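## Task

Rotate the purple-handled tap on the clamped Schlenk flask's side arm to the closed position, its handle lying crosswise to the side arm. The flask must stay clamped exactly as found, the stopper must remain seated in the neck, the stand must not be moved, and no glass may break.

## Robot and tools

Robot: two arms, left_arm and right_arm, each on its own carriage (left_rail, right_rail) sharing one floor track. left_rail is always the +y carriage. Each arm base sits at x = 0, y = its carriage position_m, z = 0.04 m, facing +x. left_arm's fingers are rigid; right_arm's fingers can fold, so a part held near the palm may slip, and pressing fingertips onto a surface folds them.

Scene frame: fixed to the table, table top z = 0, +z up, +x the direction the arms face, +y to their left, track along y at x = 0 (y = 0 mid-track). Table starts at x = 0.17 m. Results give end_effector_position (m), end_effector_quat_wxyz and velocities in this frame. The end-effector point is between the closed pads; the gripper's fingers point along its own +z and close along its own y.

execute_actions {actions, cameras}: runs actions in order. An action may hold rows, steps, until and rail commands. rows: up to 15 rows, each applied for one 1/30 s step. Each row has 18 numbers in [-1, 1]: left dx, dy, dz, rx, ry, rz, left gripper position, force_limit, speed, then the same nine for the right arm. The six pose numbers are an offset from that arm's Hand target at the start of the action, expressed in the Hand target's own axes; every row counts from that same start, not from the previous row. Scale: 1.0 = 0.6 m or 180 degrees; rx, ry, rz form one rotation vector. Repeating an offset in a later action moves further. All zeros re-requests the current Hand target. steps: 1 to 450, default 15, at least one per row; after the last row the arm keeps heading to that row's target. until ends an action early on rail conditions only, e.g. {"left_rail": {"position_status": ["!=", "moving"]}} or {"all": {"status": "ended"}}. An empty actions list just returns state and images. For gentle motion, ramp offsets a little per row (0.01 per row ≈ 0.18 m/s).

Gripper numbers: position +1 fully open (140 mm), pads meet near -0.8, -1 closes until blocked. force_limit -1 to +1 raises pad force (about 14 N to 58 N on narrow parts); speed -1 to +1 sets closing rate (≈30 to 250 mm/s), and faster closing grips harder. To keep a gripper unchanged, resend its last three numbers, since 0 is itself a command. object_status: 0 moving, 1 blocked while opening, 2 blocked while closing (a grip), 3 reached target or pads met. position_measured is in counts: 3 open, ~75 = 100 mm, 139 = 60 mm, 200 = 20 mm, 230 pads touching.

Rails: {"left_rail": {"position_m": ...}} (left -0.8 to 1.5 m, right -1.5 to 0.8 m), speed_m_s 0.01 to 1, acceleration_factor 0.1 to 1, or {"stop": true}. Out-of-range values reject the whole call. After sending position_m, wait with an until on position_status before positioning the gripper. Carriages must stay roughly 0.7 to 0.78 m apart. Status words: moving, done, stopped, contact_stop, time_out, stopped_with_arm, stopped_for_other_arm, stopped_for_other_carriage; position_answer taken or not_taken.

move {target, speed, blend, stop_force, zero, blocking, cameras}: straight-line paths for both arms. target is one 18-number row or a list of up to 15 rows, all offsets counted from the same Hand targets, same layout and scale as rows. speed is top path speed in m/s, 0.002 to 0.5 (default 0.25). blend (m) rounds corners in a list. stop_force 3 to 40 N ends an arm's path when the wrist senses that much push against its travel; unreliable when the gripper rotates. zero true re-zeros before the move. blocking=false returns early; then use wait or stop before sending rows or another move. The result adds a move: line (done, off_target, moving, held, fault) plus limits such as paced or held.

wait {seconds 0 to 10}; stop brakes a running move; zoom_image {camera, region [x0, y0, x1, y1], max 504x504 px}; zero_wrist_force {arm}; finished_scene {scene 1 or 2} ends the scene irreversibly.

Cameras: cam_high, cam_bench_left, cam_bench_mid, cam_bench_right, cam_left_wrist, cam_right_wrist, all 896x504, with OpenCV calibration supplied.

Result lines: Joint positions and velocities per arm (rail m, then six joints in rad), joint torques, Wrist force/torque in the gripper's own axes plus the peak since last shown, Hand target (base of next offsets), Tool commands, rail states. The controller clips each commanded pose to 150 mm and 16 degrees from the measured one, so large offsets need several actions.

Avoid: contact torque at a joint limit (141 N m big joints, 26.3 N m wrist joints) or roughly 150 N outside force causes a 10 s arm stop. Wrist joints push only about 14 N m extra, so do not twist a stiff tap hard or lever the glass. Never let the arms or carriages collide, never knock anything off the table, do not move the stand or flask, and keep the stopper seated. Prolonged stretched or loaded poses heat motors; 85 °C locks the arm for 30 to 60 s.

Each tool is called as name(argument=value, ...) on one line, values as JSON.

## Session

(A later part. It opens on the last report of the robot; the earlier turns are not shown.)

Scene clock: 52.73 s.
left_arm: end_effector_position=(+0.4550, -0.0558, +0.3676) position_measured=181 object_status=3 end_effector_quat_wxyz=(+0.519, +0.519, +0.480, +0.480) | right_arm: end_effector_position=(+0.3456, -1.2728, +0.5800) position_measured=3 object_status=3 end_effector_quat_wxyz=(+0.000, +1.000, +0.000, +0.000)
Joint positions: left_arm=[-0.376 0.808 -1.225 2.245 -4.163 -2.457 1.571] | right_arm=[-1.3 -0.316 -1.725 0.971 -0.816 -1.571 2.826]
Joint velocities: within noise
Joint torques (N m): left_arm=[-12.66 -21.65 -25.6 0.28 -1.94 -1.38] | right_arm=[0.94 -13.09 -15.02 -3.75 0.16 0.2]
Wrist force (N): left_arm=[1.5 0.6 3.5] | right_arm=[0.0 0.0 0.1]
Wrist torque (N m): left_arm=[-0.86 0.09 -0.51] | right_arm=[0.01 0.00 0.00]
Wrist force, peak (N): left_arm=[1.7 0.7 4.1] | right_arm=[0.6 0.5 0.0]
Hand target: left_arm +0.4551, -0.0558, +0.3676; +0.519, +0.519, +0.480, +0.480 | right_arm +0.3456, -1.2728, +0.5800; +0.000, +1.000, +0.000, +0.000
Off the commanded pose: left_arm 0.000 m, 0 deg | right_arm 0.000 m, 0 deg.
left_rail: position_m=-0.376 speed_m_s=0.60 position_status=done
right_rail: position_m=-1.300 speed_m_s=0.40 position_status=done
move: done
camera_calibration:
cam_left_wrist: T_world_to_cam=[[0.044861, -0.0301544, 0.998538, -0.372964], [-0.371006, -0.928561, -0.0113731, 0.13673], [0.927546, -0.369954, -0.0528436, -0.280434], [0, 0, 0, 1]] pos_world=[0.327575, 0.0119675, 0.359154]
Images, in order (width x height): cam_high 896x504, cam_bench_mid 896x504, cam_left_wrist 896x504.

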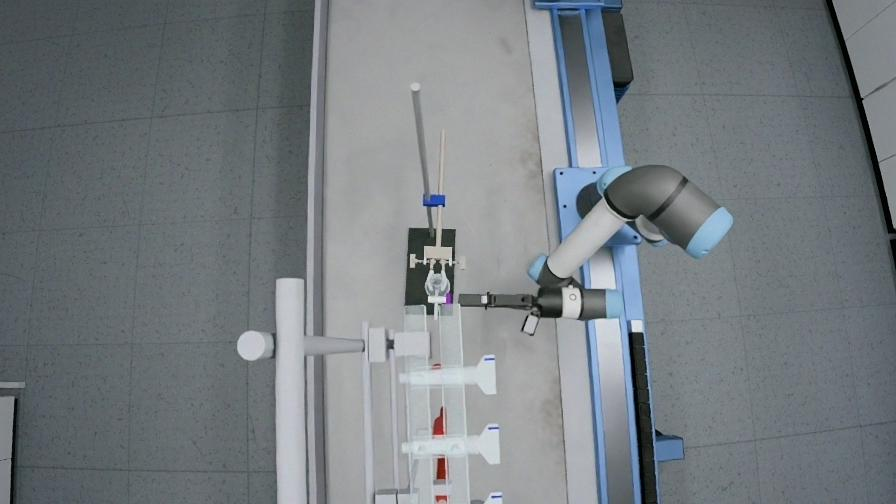

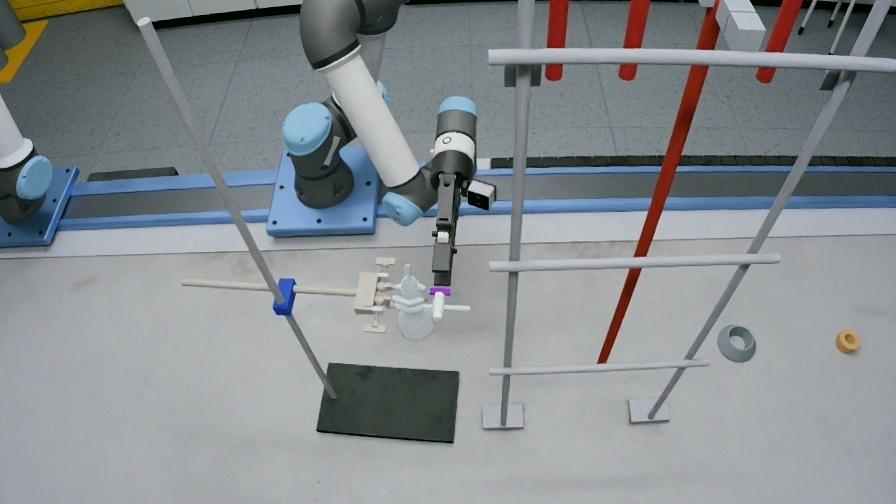

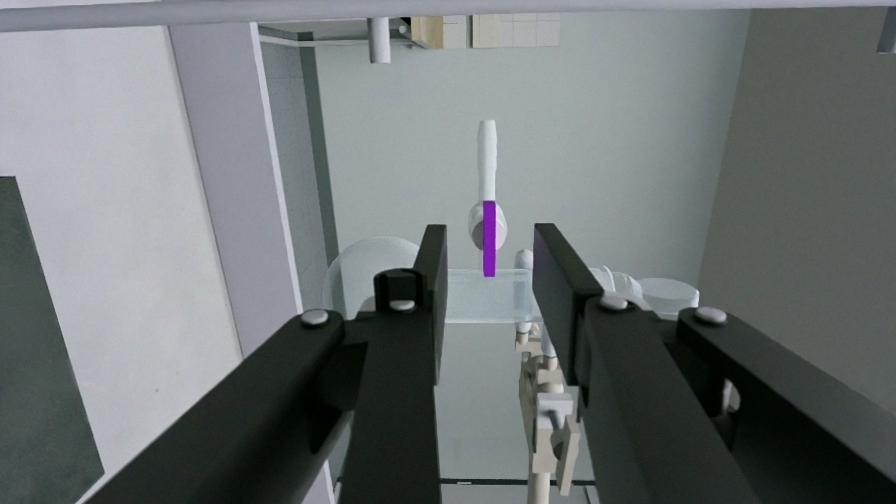

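move(target=[0, 0, 0, 0, 0, 0.5, -0.41, -1, 0, 0, 0, 0, 0, 0, 0, 1, 1, 1], speed=0.3, cameras=["cam_left_wrist", "cam_bench_mid", "cam_high"])

zoom_image(camera="cam_left_wrist", region=[400, 140, 580, 300])

zoom_image(camera="cam_high", region=[425, 270, 485, 330])

zoom_image(camera="cam_bench_mid", region=[410, 245, 480, 315])

Scene clock: 66.87 s.
left_arm: end_effector_position=(+0.4551, -0.0557, +0.3676) position_measured=181 object_status=3 end_effector_quat_wxyz=(+0.028, +0.707, -0.028, +0.707) | right_arm: end_effector_position=(+0.3456, -1.2728, +0.5800) position_measured=3 object_status=3 end_effector_quat_wxyz=(+0.000, +1.000, +0.000, +0.000)
Joint positions: left_arm=[-0.376 0.808 -1.224 2.245 -4.163 -2.457 3.141] | right_arm=[-1.3 -0.316 -1.725 0.971 -0.816 -1.571 2.826]
Joint velocities: within noise
Joint torques (N m): left_arm=[-9.63 -37.23 -3.75 0.12 1.72 1.94] | right_arm=[1.8 -13.77 -15.17 -3.6 0.07 0.27]
Wrist force (N): left_arm=[4.2 -2.0 5.3] | right_arm=[0.0 0.1 -0.3]
Wrist torque (N m): left_arm=[-0.87 -0.04 0.46] | right_arm=[0.02 0.01 -0.01]
Wrist force, peak (N): left_arm=[4.2 -2.0 5.3] | right_arm=[0.6 0.0 -0.3]
Hand target: left_arm +0.4551, -0.0558, +0.3676; +0.028, +0.707, -0.028, +0.707 | right_arm +0.3456, -1.2728, +0.5800; +0.000, +1.000, +0.000, +0.000
Off the commanded pose: left_arm 0.000 m, 0 deg | right_arm 0.000 m, 0 deg.
left_rail: position_m=-0.376 speed_m_s=0.60 position_status=done
right_rail: position_m=-1.300 speed_m_s=0.40 position_status=done
move: done
camera_calibration:
cam_left_wrist: T_world_to_cam=[[-0.0313094, -0.999162, -0.0263561, -0.0155668], [-0.295371, 0.0344405, -0.954762, 0.502816], [0.954869, -0.0221082, -0.296202, -0.18404], [0, 0, 0, 1]] pos_world=[0.323764, -0.0369398, 0.425146]
Images, in order (width x height): cam_high 896x504, cam_bench_mid 896x504, cam_left_wrist 896x504.

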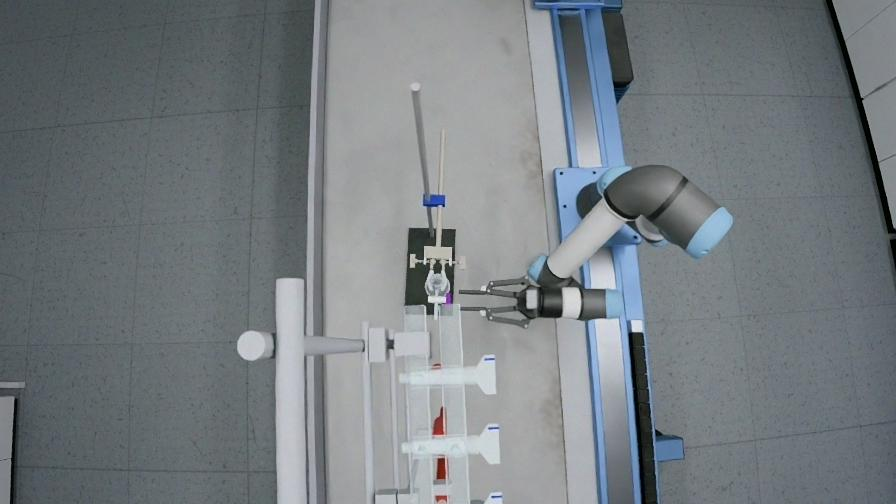

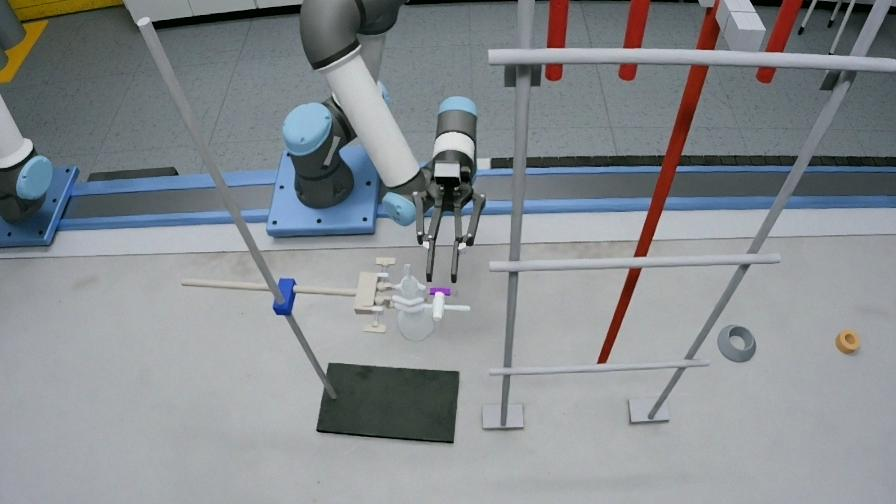

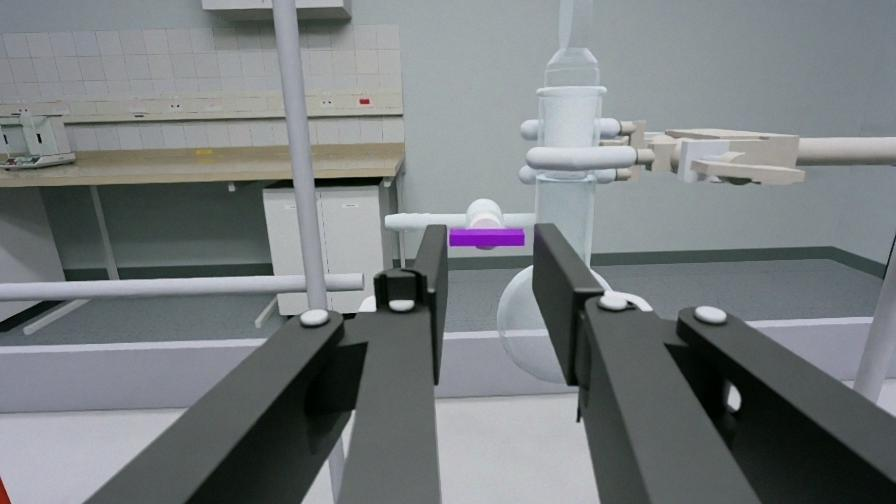

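Scaled by 2.800.

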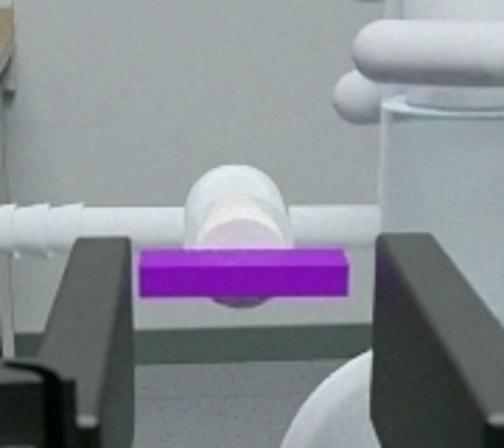

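Scaled by 8.400.

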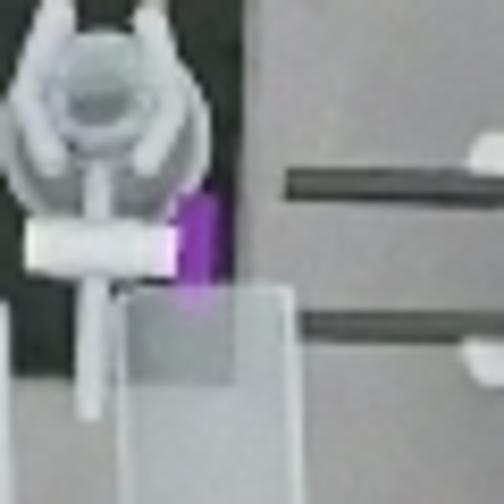

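Scaled by 7.200.

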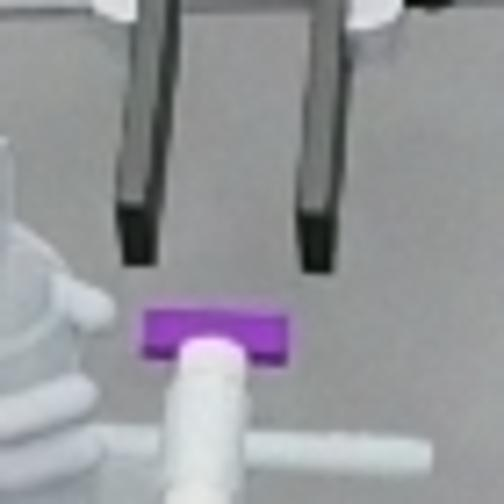

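execute_actions(actions=[])

Scene clock: 71.63 s.
left_arm: end_effector_position=(+0.4551, -0.0558, +0.3676) position_measured=181 object_status=3 end_effector_quat_wxyz=(+0.028, +0.707, -0.028, +0.707) | right_arm: end_effector_position=(+0.3456, -1.2728, +0.5800) position_measured=3 object_status=3 end_effector_quat_wxyz=(+0.000, +1.000, +0.000, +0.000)
Joint positions: left_arm=[-0.376 0.808 -1.224 2.245 -4.162 -2.457 3.142] | right_arm=[-1.3 -0.316 -1.725 0.971 -0.816 -1.571 2.826]
Joint velocities: within noise
Joint torques (N m): left_arm=[-11.59 -36.14 -9.25 -0.25 1.46 2.1] | right_arm=[1.54 -12.97 -14.57 -3.56 0.26 0.3]
Wrist force (N): left_arm=[4.0 -2.0 5.3] | right_arm=[-0.1 0.2 -0.4]
Wrist torque (N m): left_arm=[-0.86 -0.01 0.46] | right_arm=[0.04 0.02 0.00]
Wrist force, peak (N): left_arm=[4.2 -2.1 5.4] | right_arm=[0.4 0.5 -0.2]
Hand target: left_arm +0.4551, -0.0558, +0.3676; +0.028, +0.707, -0.028, +0.707 | right_arm +0.3456, -1.2728, +0.5800; +0.000, +1.000, +0.000, +0.000
Tool commands: left_gripper/position=-0.41 left_gripper/force_limit=-1.0 left_gripper/speed=+0.0 right_gripper/position=+1.0 right_gripper/force_limit=+1.0 right_gripper/speed=+1.0
Off the commanded pose: left_arm 0.000 m, 0 deg | right_arm 0.000 m, 0 deg.
left_rail: position_m=-0.376 speed_m_s=0.60 position_status=done
right_rail: position_m=-1.300 speed_m_s=0.40 position_status=done
camera_calibration:
cam_left_wrist: T_world_to_cam=[[-0.0314069, -0.999154, -0.0265381, -0.0155009], [-0.295392, 0.0346438, -0.954748, 0.502843], [0.95486, -0.0221465, -0.29623, -0.184058], [0, 0, 0, 1]] pos_world=[0.323798, -0.0369844, 0.425154]
cam_right_wrist: T_world_to_cam=[[-0.031272, -0.999466, 0.00942938, -1.25483], [-0.949091, 0.0326517, 0.313305, 0.200071], [-0.313446, 0.000848336, -0.949606, 0.804926], [0, 0, 0, 1]] pos_world=[0.402945, -1.26138, 0.713512]

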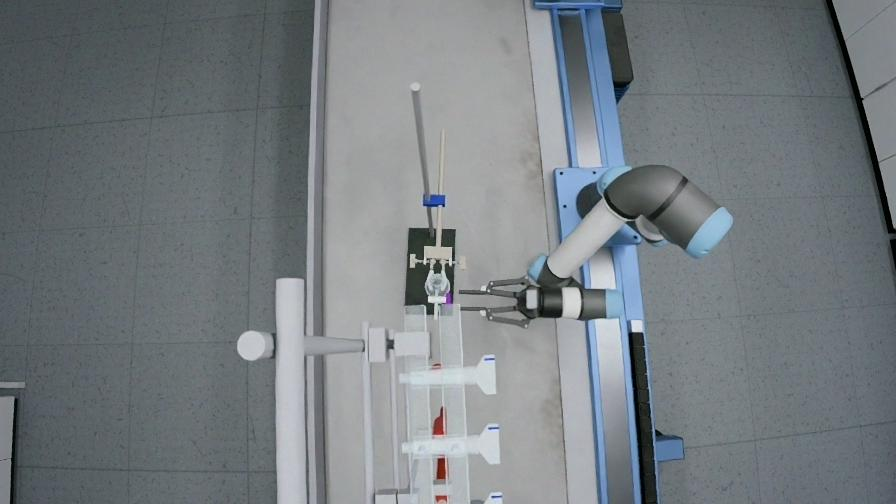

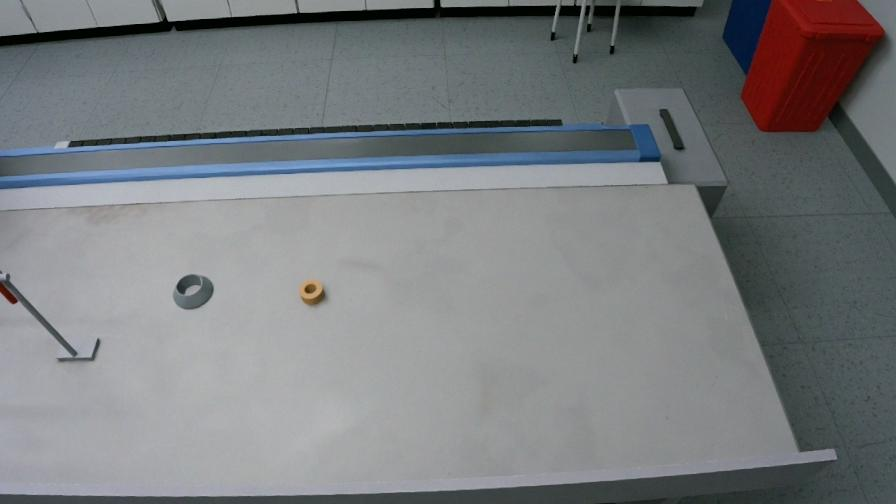

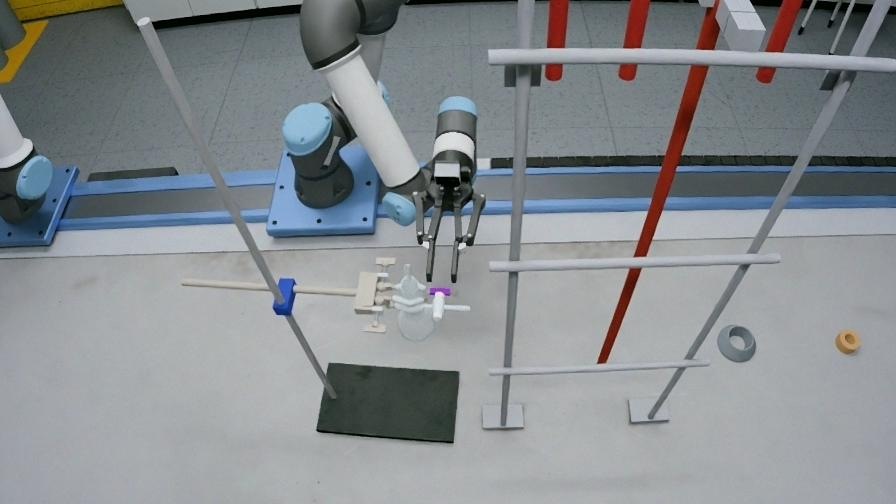

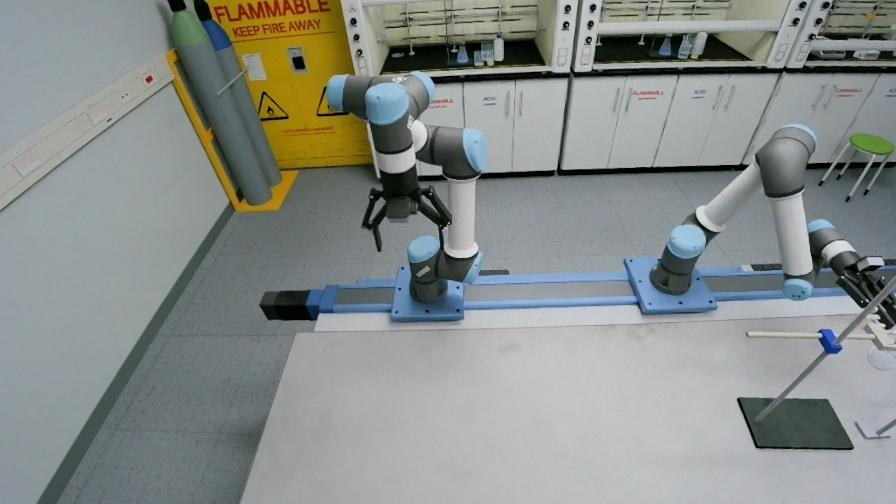

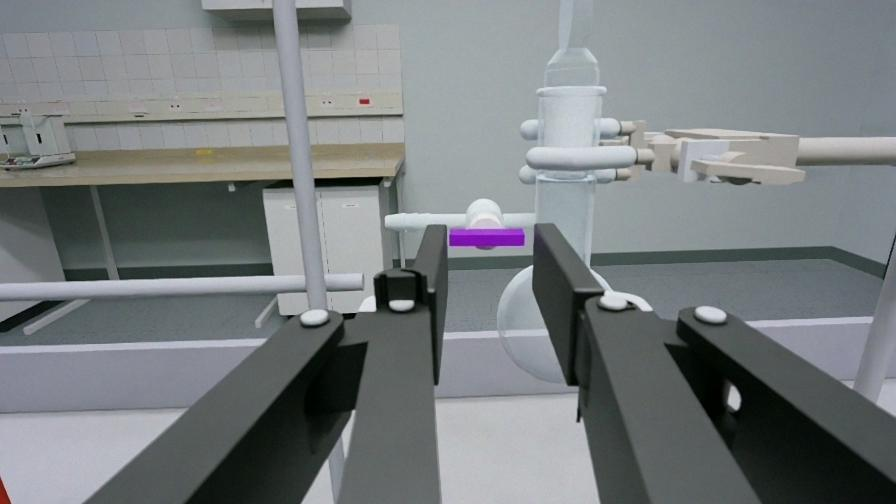

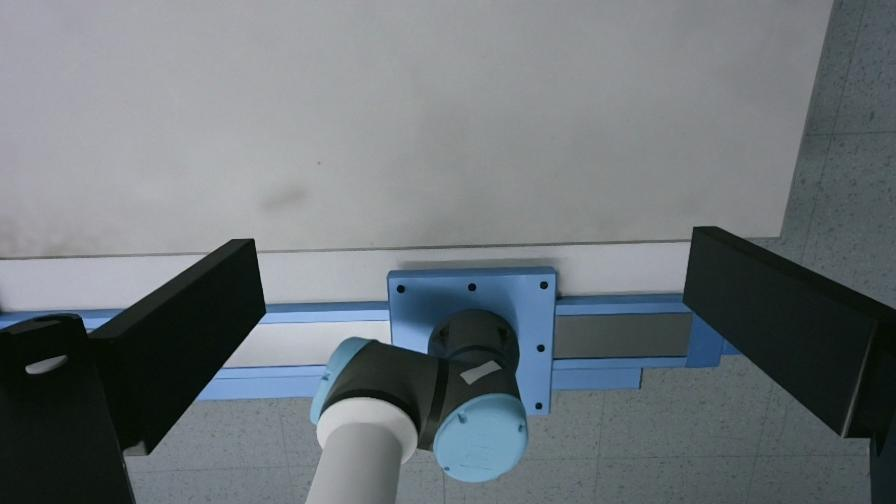

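move(target=[[0.0005, -0.00083, 0, 0, 0, -0.5, -0.41, -1, 0, 0, 0, 0, 0, 0, 0, 1, 1, 1], [0.0005, -0.00083, 0.01667, 0, 0, -0.5, -0.41, -1, 0, 0, 0, 0, 0, 0, 0, 1, 1, 1]], speed=[0.3, 0.03], cameras=["cam_high", "cam_bench_mid", "cam_left_wrist"])

Scene clock: 78.97 s.
left_arm: end_effector_position=(+0.4650, -0.0561, +0.3679) position_measured=181 object_status=3 end_effector_quat_wxyz=(+0.519, +0.519, +0.480, +0.480) | right_arm: end_effector_position=(+0.3456, -1.2728, +0.5800) position_measured=3 object_status=3 end_effector_quat_wxyz=(+0.000, +1.000, +0.000, +0.000)
Joint positions: left_arm=[-0.376 0.787 -1.219 2.234 -4.157 -2.437 1.571] | right_arm=[-1.3 -0.316 -1.725 0.971 -0.816 -1.571 2.826]
Joint velocities: within noise
Joint torques (N m): left_arm=[-11.97 -21.12 -24.93 0.18 1.76 -1.75] | right_arm=[1.61 -14.36 -16.78 -3.81 0.17 0.37]
Wrist force (N): left_arm=[1.5 0.7 3.6] | right_arm=[0.3 0.0 -0.1]
Wrist torque (N m): left_arm=[-0.83 0.09 -0.52] | right_arm=[0.01 -0.06 -0.01]
Wrist force, peak (N): left_arm=[4.1 -2.3 5.4] | right_arm=[0.3 0.5 -0.4]
Hand target: left_arm +0.4651, -0.0561, +0.3679; +0.519, +0.519, +0.480, +0.480 | right_arm +0.3456, -1.2728, +0.5800; +0.000, +1.000, +0.000, +0.000
Off the commanded pose: left_arm 0.000 m, 0 deg | right_arm 0.000 m, 0 deg.
left_rail: position_m=-0.376 speed_m_s=0.60 position_status=done
right_rail: position_m=-1.300 speed_m_s=0.40 position_status=done
move: done
camera_calibration:
cam_left_wrist: T_world_to_cam=[[0.0448537, -0.0301607, 0.998538, -0.373716], [-0.371206, -0.928481, -0.0113703, 0.140276], [0.927467, -0.370153, -0.0528417, -0.289756], [0, 0, 0, 1]] pos_world=[0.337573, 0.0117176, 0.359454]
Images, in order (width x height): cam_high 896x504, cam_bench_mid 896x504, cam_left_wrist 896x504.

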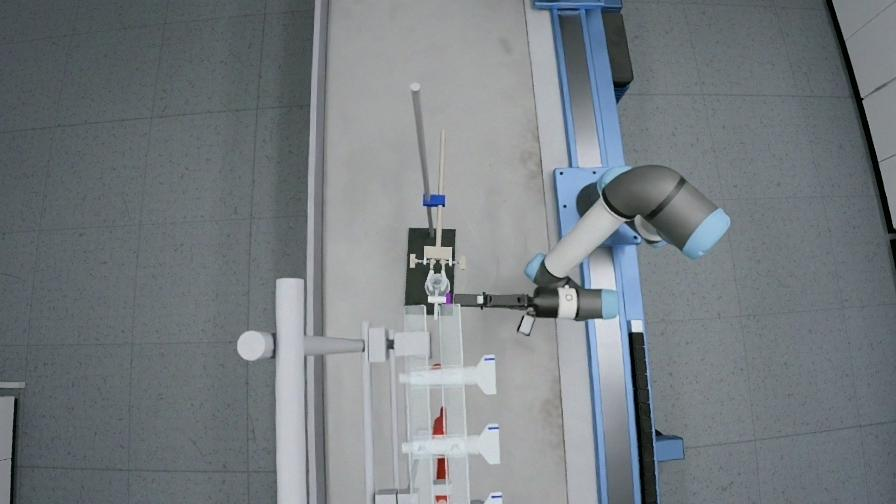

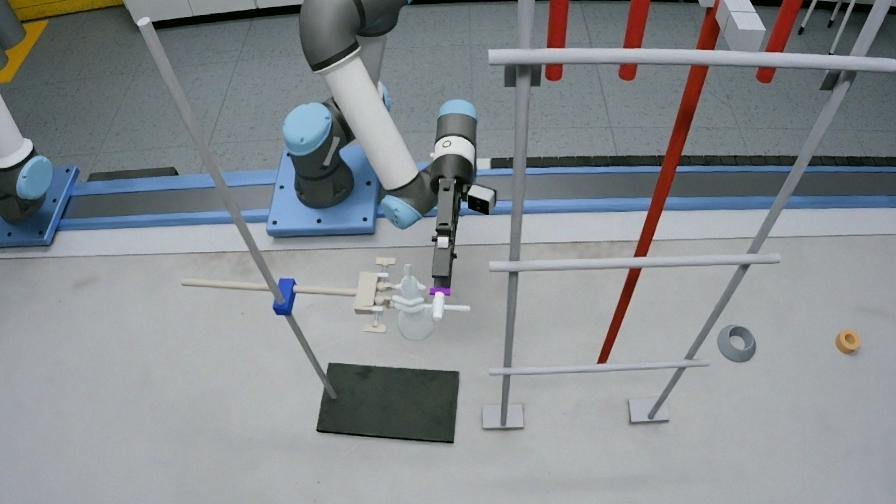

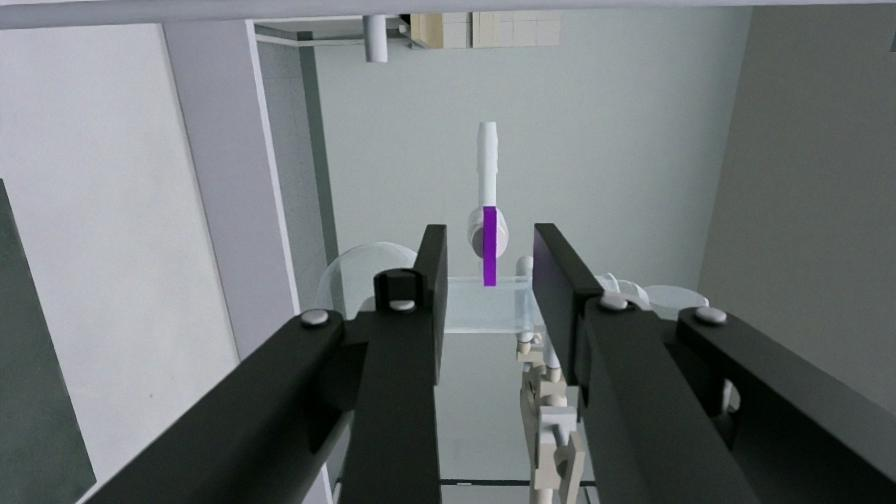

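zoom_image(camera="cam_left_wrist", region=[420, 180, 560, 320])

zoom_image(camera="cam_bench_mid", region=[400, 250, 480, 330])

zoom_image(camera="cam_high", region=[420, 260, 500, 340])

Scaled by 3.600.

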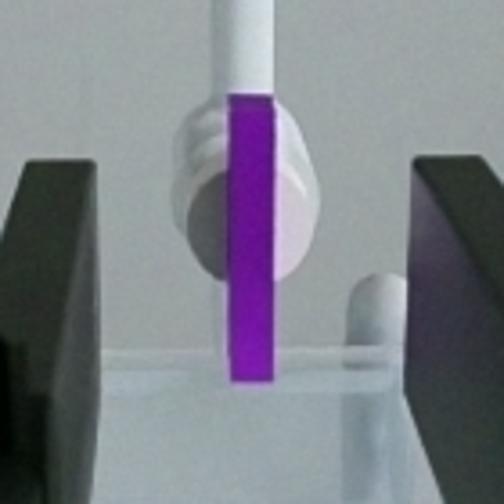

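Scaled by 6.300.

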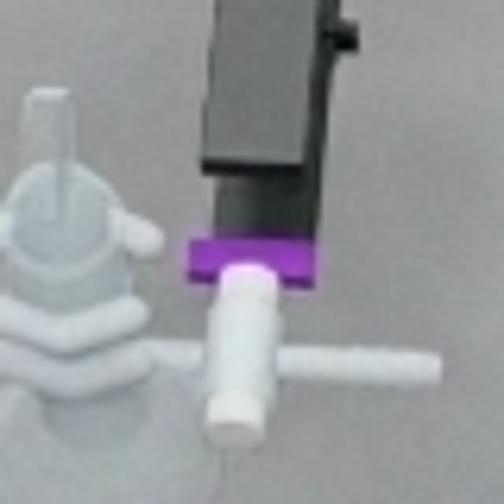

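Scaled by 6.300.

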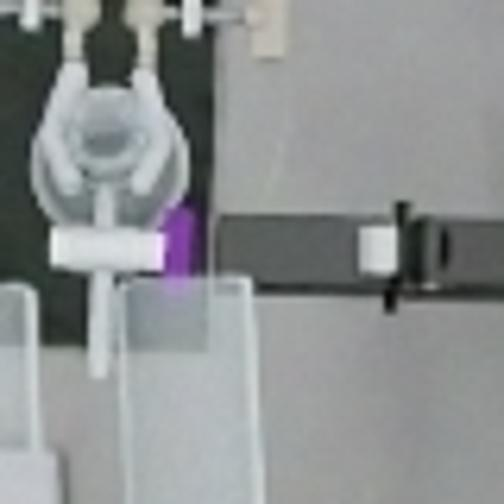

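zoom_image(camera="cam_high", region=[440, 284, 470, 314])

zoom_image(camera="cam_bench_mid", region=[424, 268, 464, 308])

zoom_image(camera="cam_left_wrist", region=[460, 195, 520, 295])

Scaled by 16.800.

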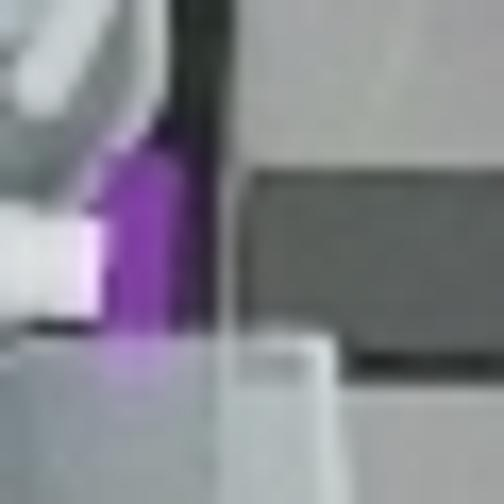

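Scaled by 12.600.

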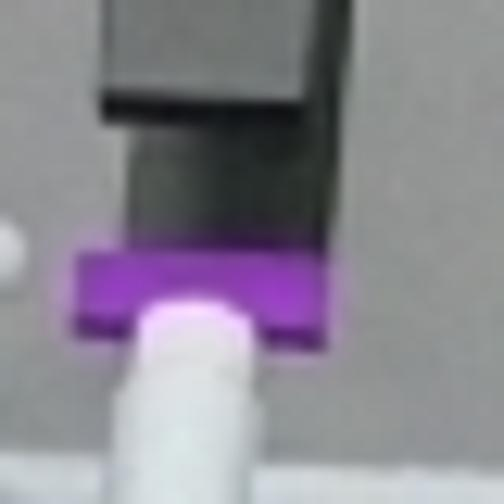

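Scaled by 5.040.

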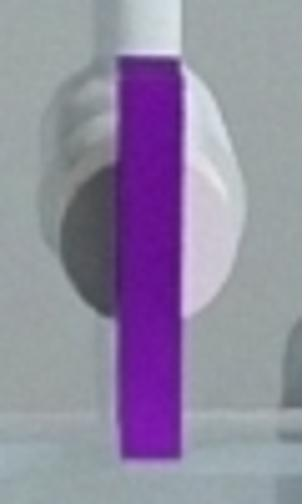

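move(target=[0, 0, 0.02, 0, 0, 0, -0.52, -1, -1, 0, 0, 0, 0, 0, 0, 1, 1, 1], speed=0.02, stop_force=6, cameras=["cam_high", "cam_bench_mid", "cam_left_wrist"])

zoom_image(camera="cam_high", region=[440, 284, 470, 314])

zoom_image(camera="cam_bench_mid", region=[424, 268, 464, 308])

zoom_image(camera="cam_left_wrist", region=[430, 190, 550, 310])

Scene clock: 94.63 s.
left_arm: end_effector_position=(+0.4771, -0.0570, +0.3679) position_measured=195 object_status=3 end_effector_quat_wxyz=(+0.519, +0.519, +0.480, +0.480) | right_arm: end_effector_position=(+0.3456, -1.2728, +0.5800) position_measured=3 object_status=3 end_effector_quat_wxyz=(+0.000, +1.000, +0.000, +0.000)
Joint positions: left_arm=[-0.376 0.762 -1.212 2.222 -4.152 -2.411 1.571] | right_arm=[-1.3 -0.316 -1.725 0.971 -0.816 -1.571 2.826]
Joint velocities: within noise
Joint torques (N m): left_arm=[-12.39 -21.98 -24.5 -0.05 1.61 -1.71] | right_arm=[1.96 -13.77 -16.4 -3.86 0.13 0.22]
Wrist force (N): left_arm=[1.6 0.6 3.2] | right_arm=[-0.1 0.2 -0.1]
Wrist torque (N m): left_arm=[-0.84 0.06 -0.52] | right_arm=[0.05 0.04 -0.01]
Wrist force, peak (N): left_arm=[1.4 0.8 3.8] | right_arm=[0.4 0.3 -0.7]
Hand target: left_arm +0.4771, -0.0570, +0.3679; +0.519, +0.519, +0.480, +0.480 | right_arm +0.3456, -1.2728, +0.5800; +0.000, +1.000, +0.000, +0.000
Off the commanded pose: left_arm 0.000 m, 0 deg | right_arm 0.000 m, 0 deg.
left_rail: position_m=-0.376 speed_m_s=0.60 position_status=done
right_rail: position_m=-1.300 speed_m_s=0.40 position_status=done
move: done
camera_calibration:
cam_left_wrist: T_world_to_cam=[[0.0448492, -0.0301648, 0.998538, -0.374287], [-0.371201, -0.928483, -0.0113761, 0.143872], [0.927469, -0.370148, -0.0528389, -0.30129], [0, 0, 0, 1]] pos_world=[0.349629, 0.0107705, 0.359456]
Images, in order (width x height): cam_high 896x504, cam_bench_mid 896x504, cam_left_wrist 896x504.

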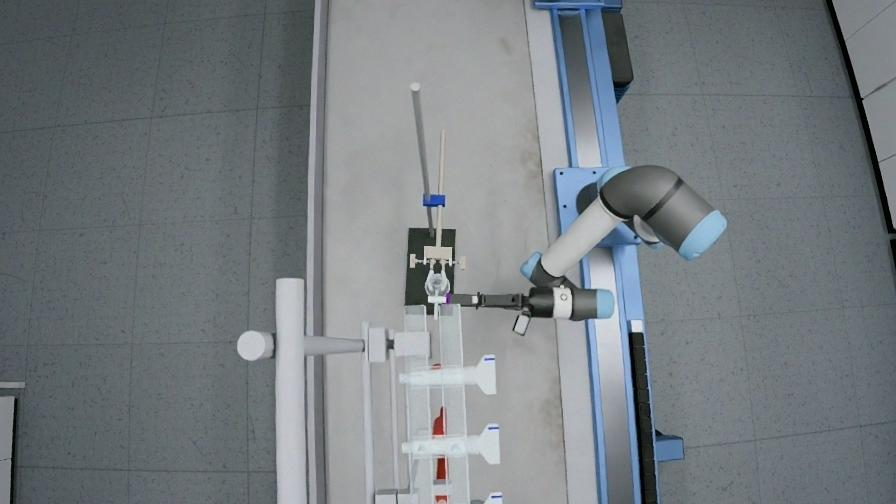

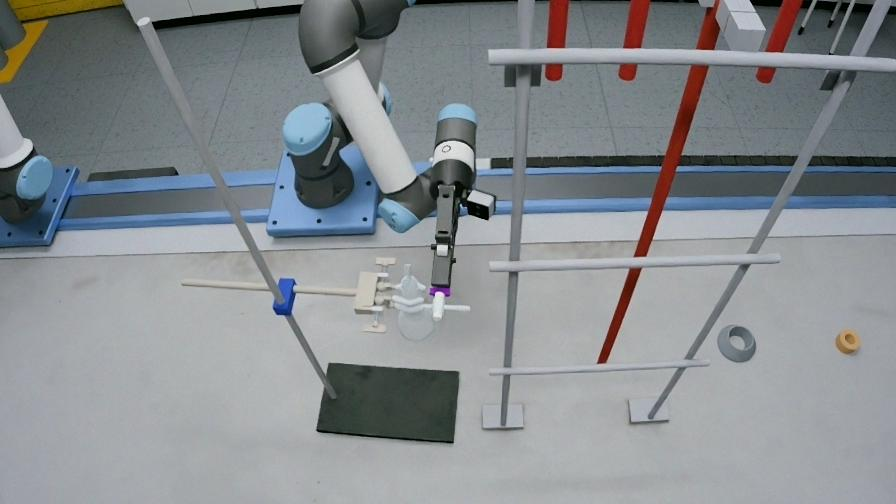

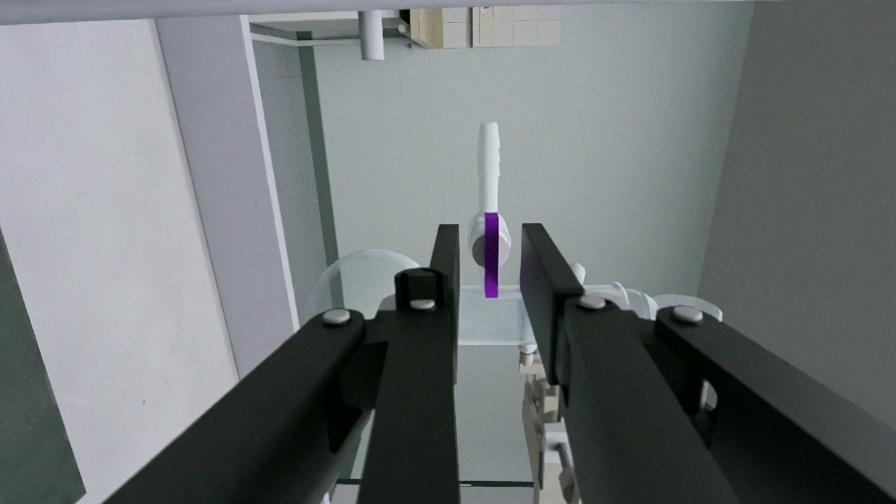

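Scaled by 16.800.

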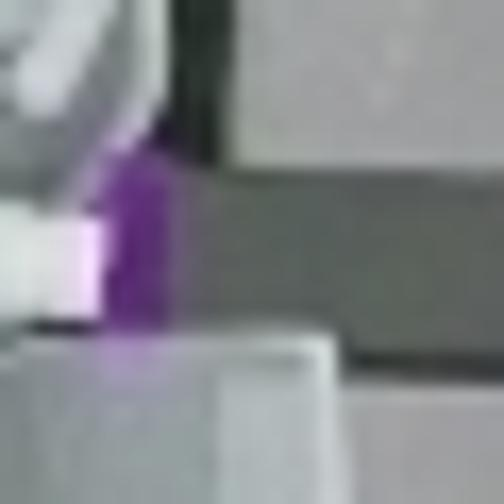

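Scaled by 12.600.

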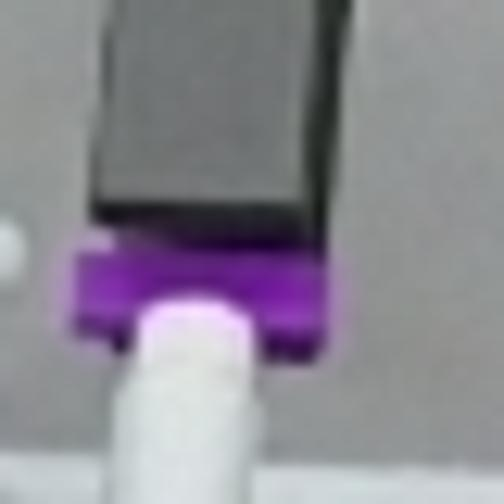

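Scaled by 4.200.

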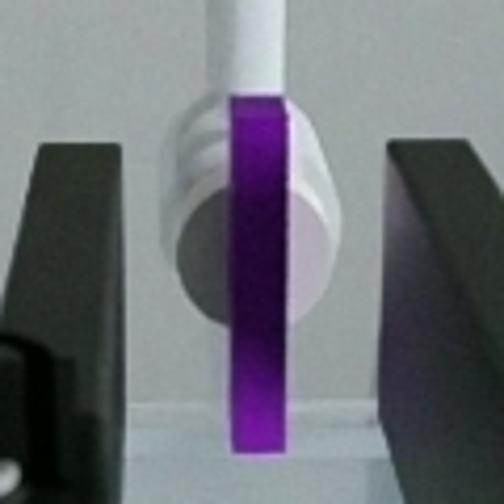

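move(target=[0, 0, 0.0075, 0, 0, 0, -0.52, -1, -1, 0, 0, 0, 0, 0, 0, 1, 1, 1], speed=0.02, stop_force=6, cameras=["cam_high", "cam_bench_mid", "cam_left_wrist"])

zoom_image(camera="cam_high", region=[440, 284, 470, 314])

zoom_image(camera="cam_bench_mid", region=[424, 268, 464, 308])

zoom_image(camera="cam_left_wrist", region=[430, 190, 550, 310])

Scene clock: 100.40 s.
left_arm: end_effector_position=(+0.4816, -0.0574, +0.3679) position_measured=195 object_status=3 end_effector_quat_wxyz=(+0.519, +0.519, +0.480, +0.480) | right_arm: end_effector_position=(+0.3456, -1.2728, +0.5800) position_measured=3 object_status=3 end_effector_quat_wxyz=(+0.000, +1.000, +0.000, +0.000)
Joint positions: left_arm=[-0.376 0.752 -1.209 2.217 -4.15 -2.402 1.571] | right_arm=[-1.3 -0.316 -1.725 0.971 -0.816 -1.571 2.826]
Joint velocities: within noise
Joint torques (N m): left_arm=[-12.58 -22.57 -24.11 -0.07 1.62 -1.55] | right_arm=[2.3 -13.81 -16.41 -3.71 0.27 0.2]
Wrist force (N): left_arm=[1.7 0.8 3.6] | right_arm=[0.3 0.1 0.0]
Wrist torque (N m): left_arm=[-0.81 0.05 -0.52] | right_arm=[0.02 -0.07 0.00]
Wrist force, peak (N): left_arm=[1.6 0.7 3.8] | right_arm=[0.4 0.6 -0.2]
Hand target: left_arm +0.4816, -0.0574, +0.3679; +0.519, +0.519, +0.480, +0.480 | right_arm +0.3456, -1.2728, +0.5800; +0.000, +1.000, +0.000, +0.000
Off the commanded pose: left_arm 0.000 m, 0 deg | right_arm 0.000 m, 0 deg.
left_rail: position_m=-0.376 speed_m_s=0.60 position_status=done
right_rail: position_m=-1.300 speed_m_s=0.40 position_status=done
move: done
camera_calibration:
cam_left_wrist: T_world_to_cam=[[0.0448492, -0.0301647, 0.998538, -0.374498], [-0.371201, -0.928483, -0.011376, 0.145209], [0.927469, -0.370148, -0.0528389, -0.305582], [0, 0, 0, 1]] pos_world=[0.354116, 0.0104174, 0.359456]
Images, in order (width x height): cam_high 896x504, cam_bench_mid 896x504, cam_left_wrist 896x504.

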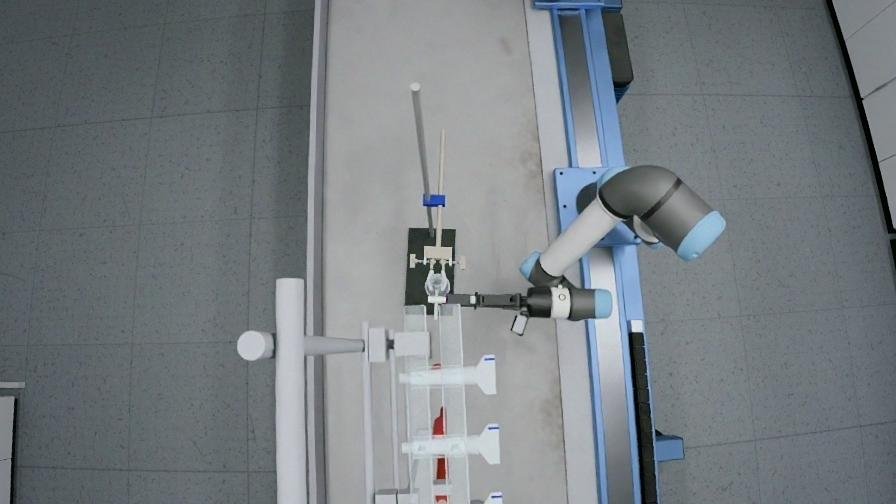

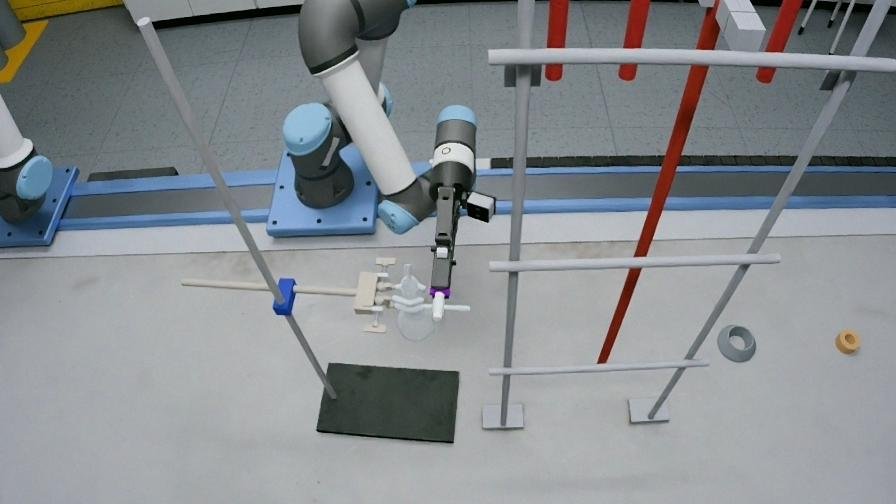

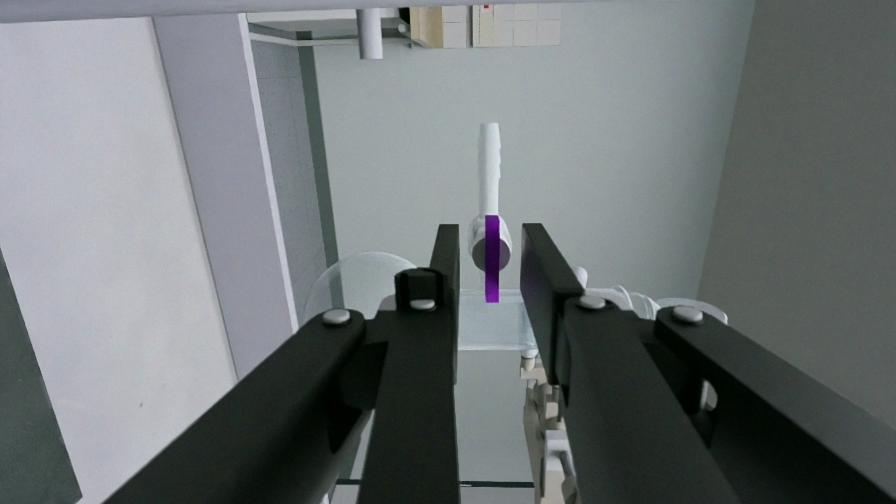

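Scaled by 16.800.

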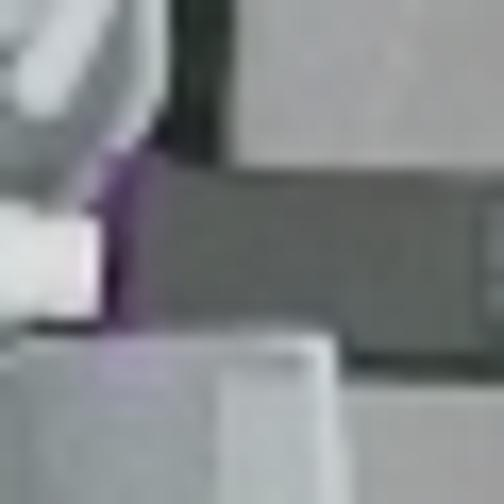

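Scaled by 12.600.

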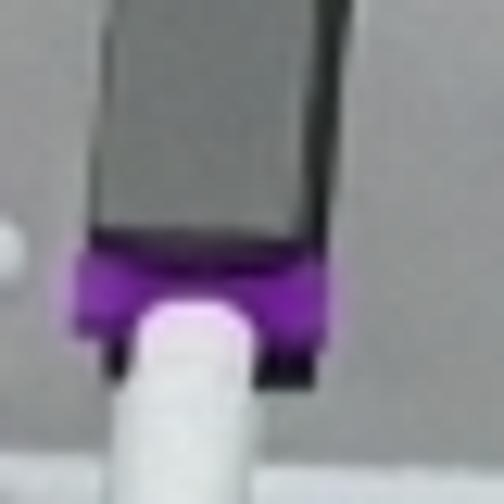

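Scaled by 4.200.

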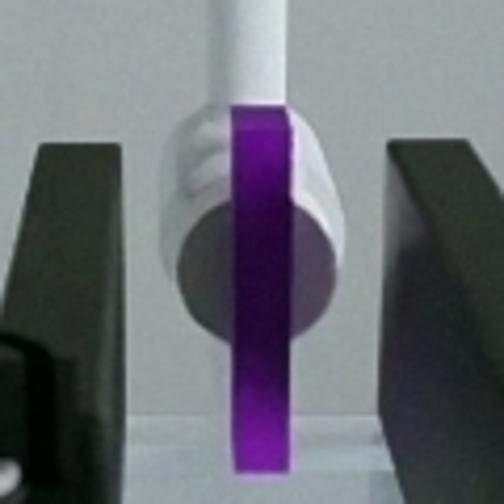

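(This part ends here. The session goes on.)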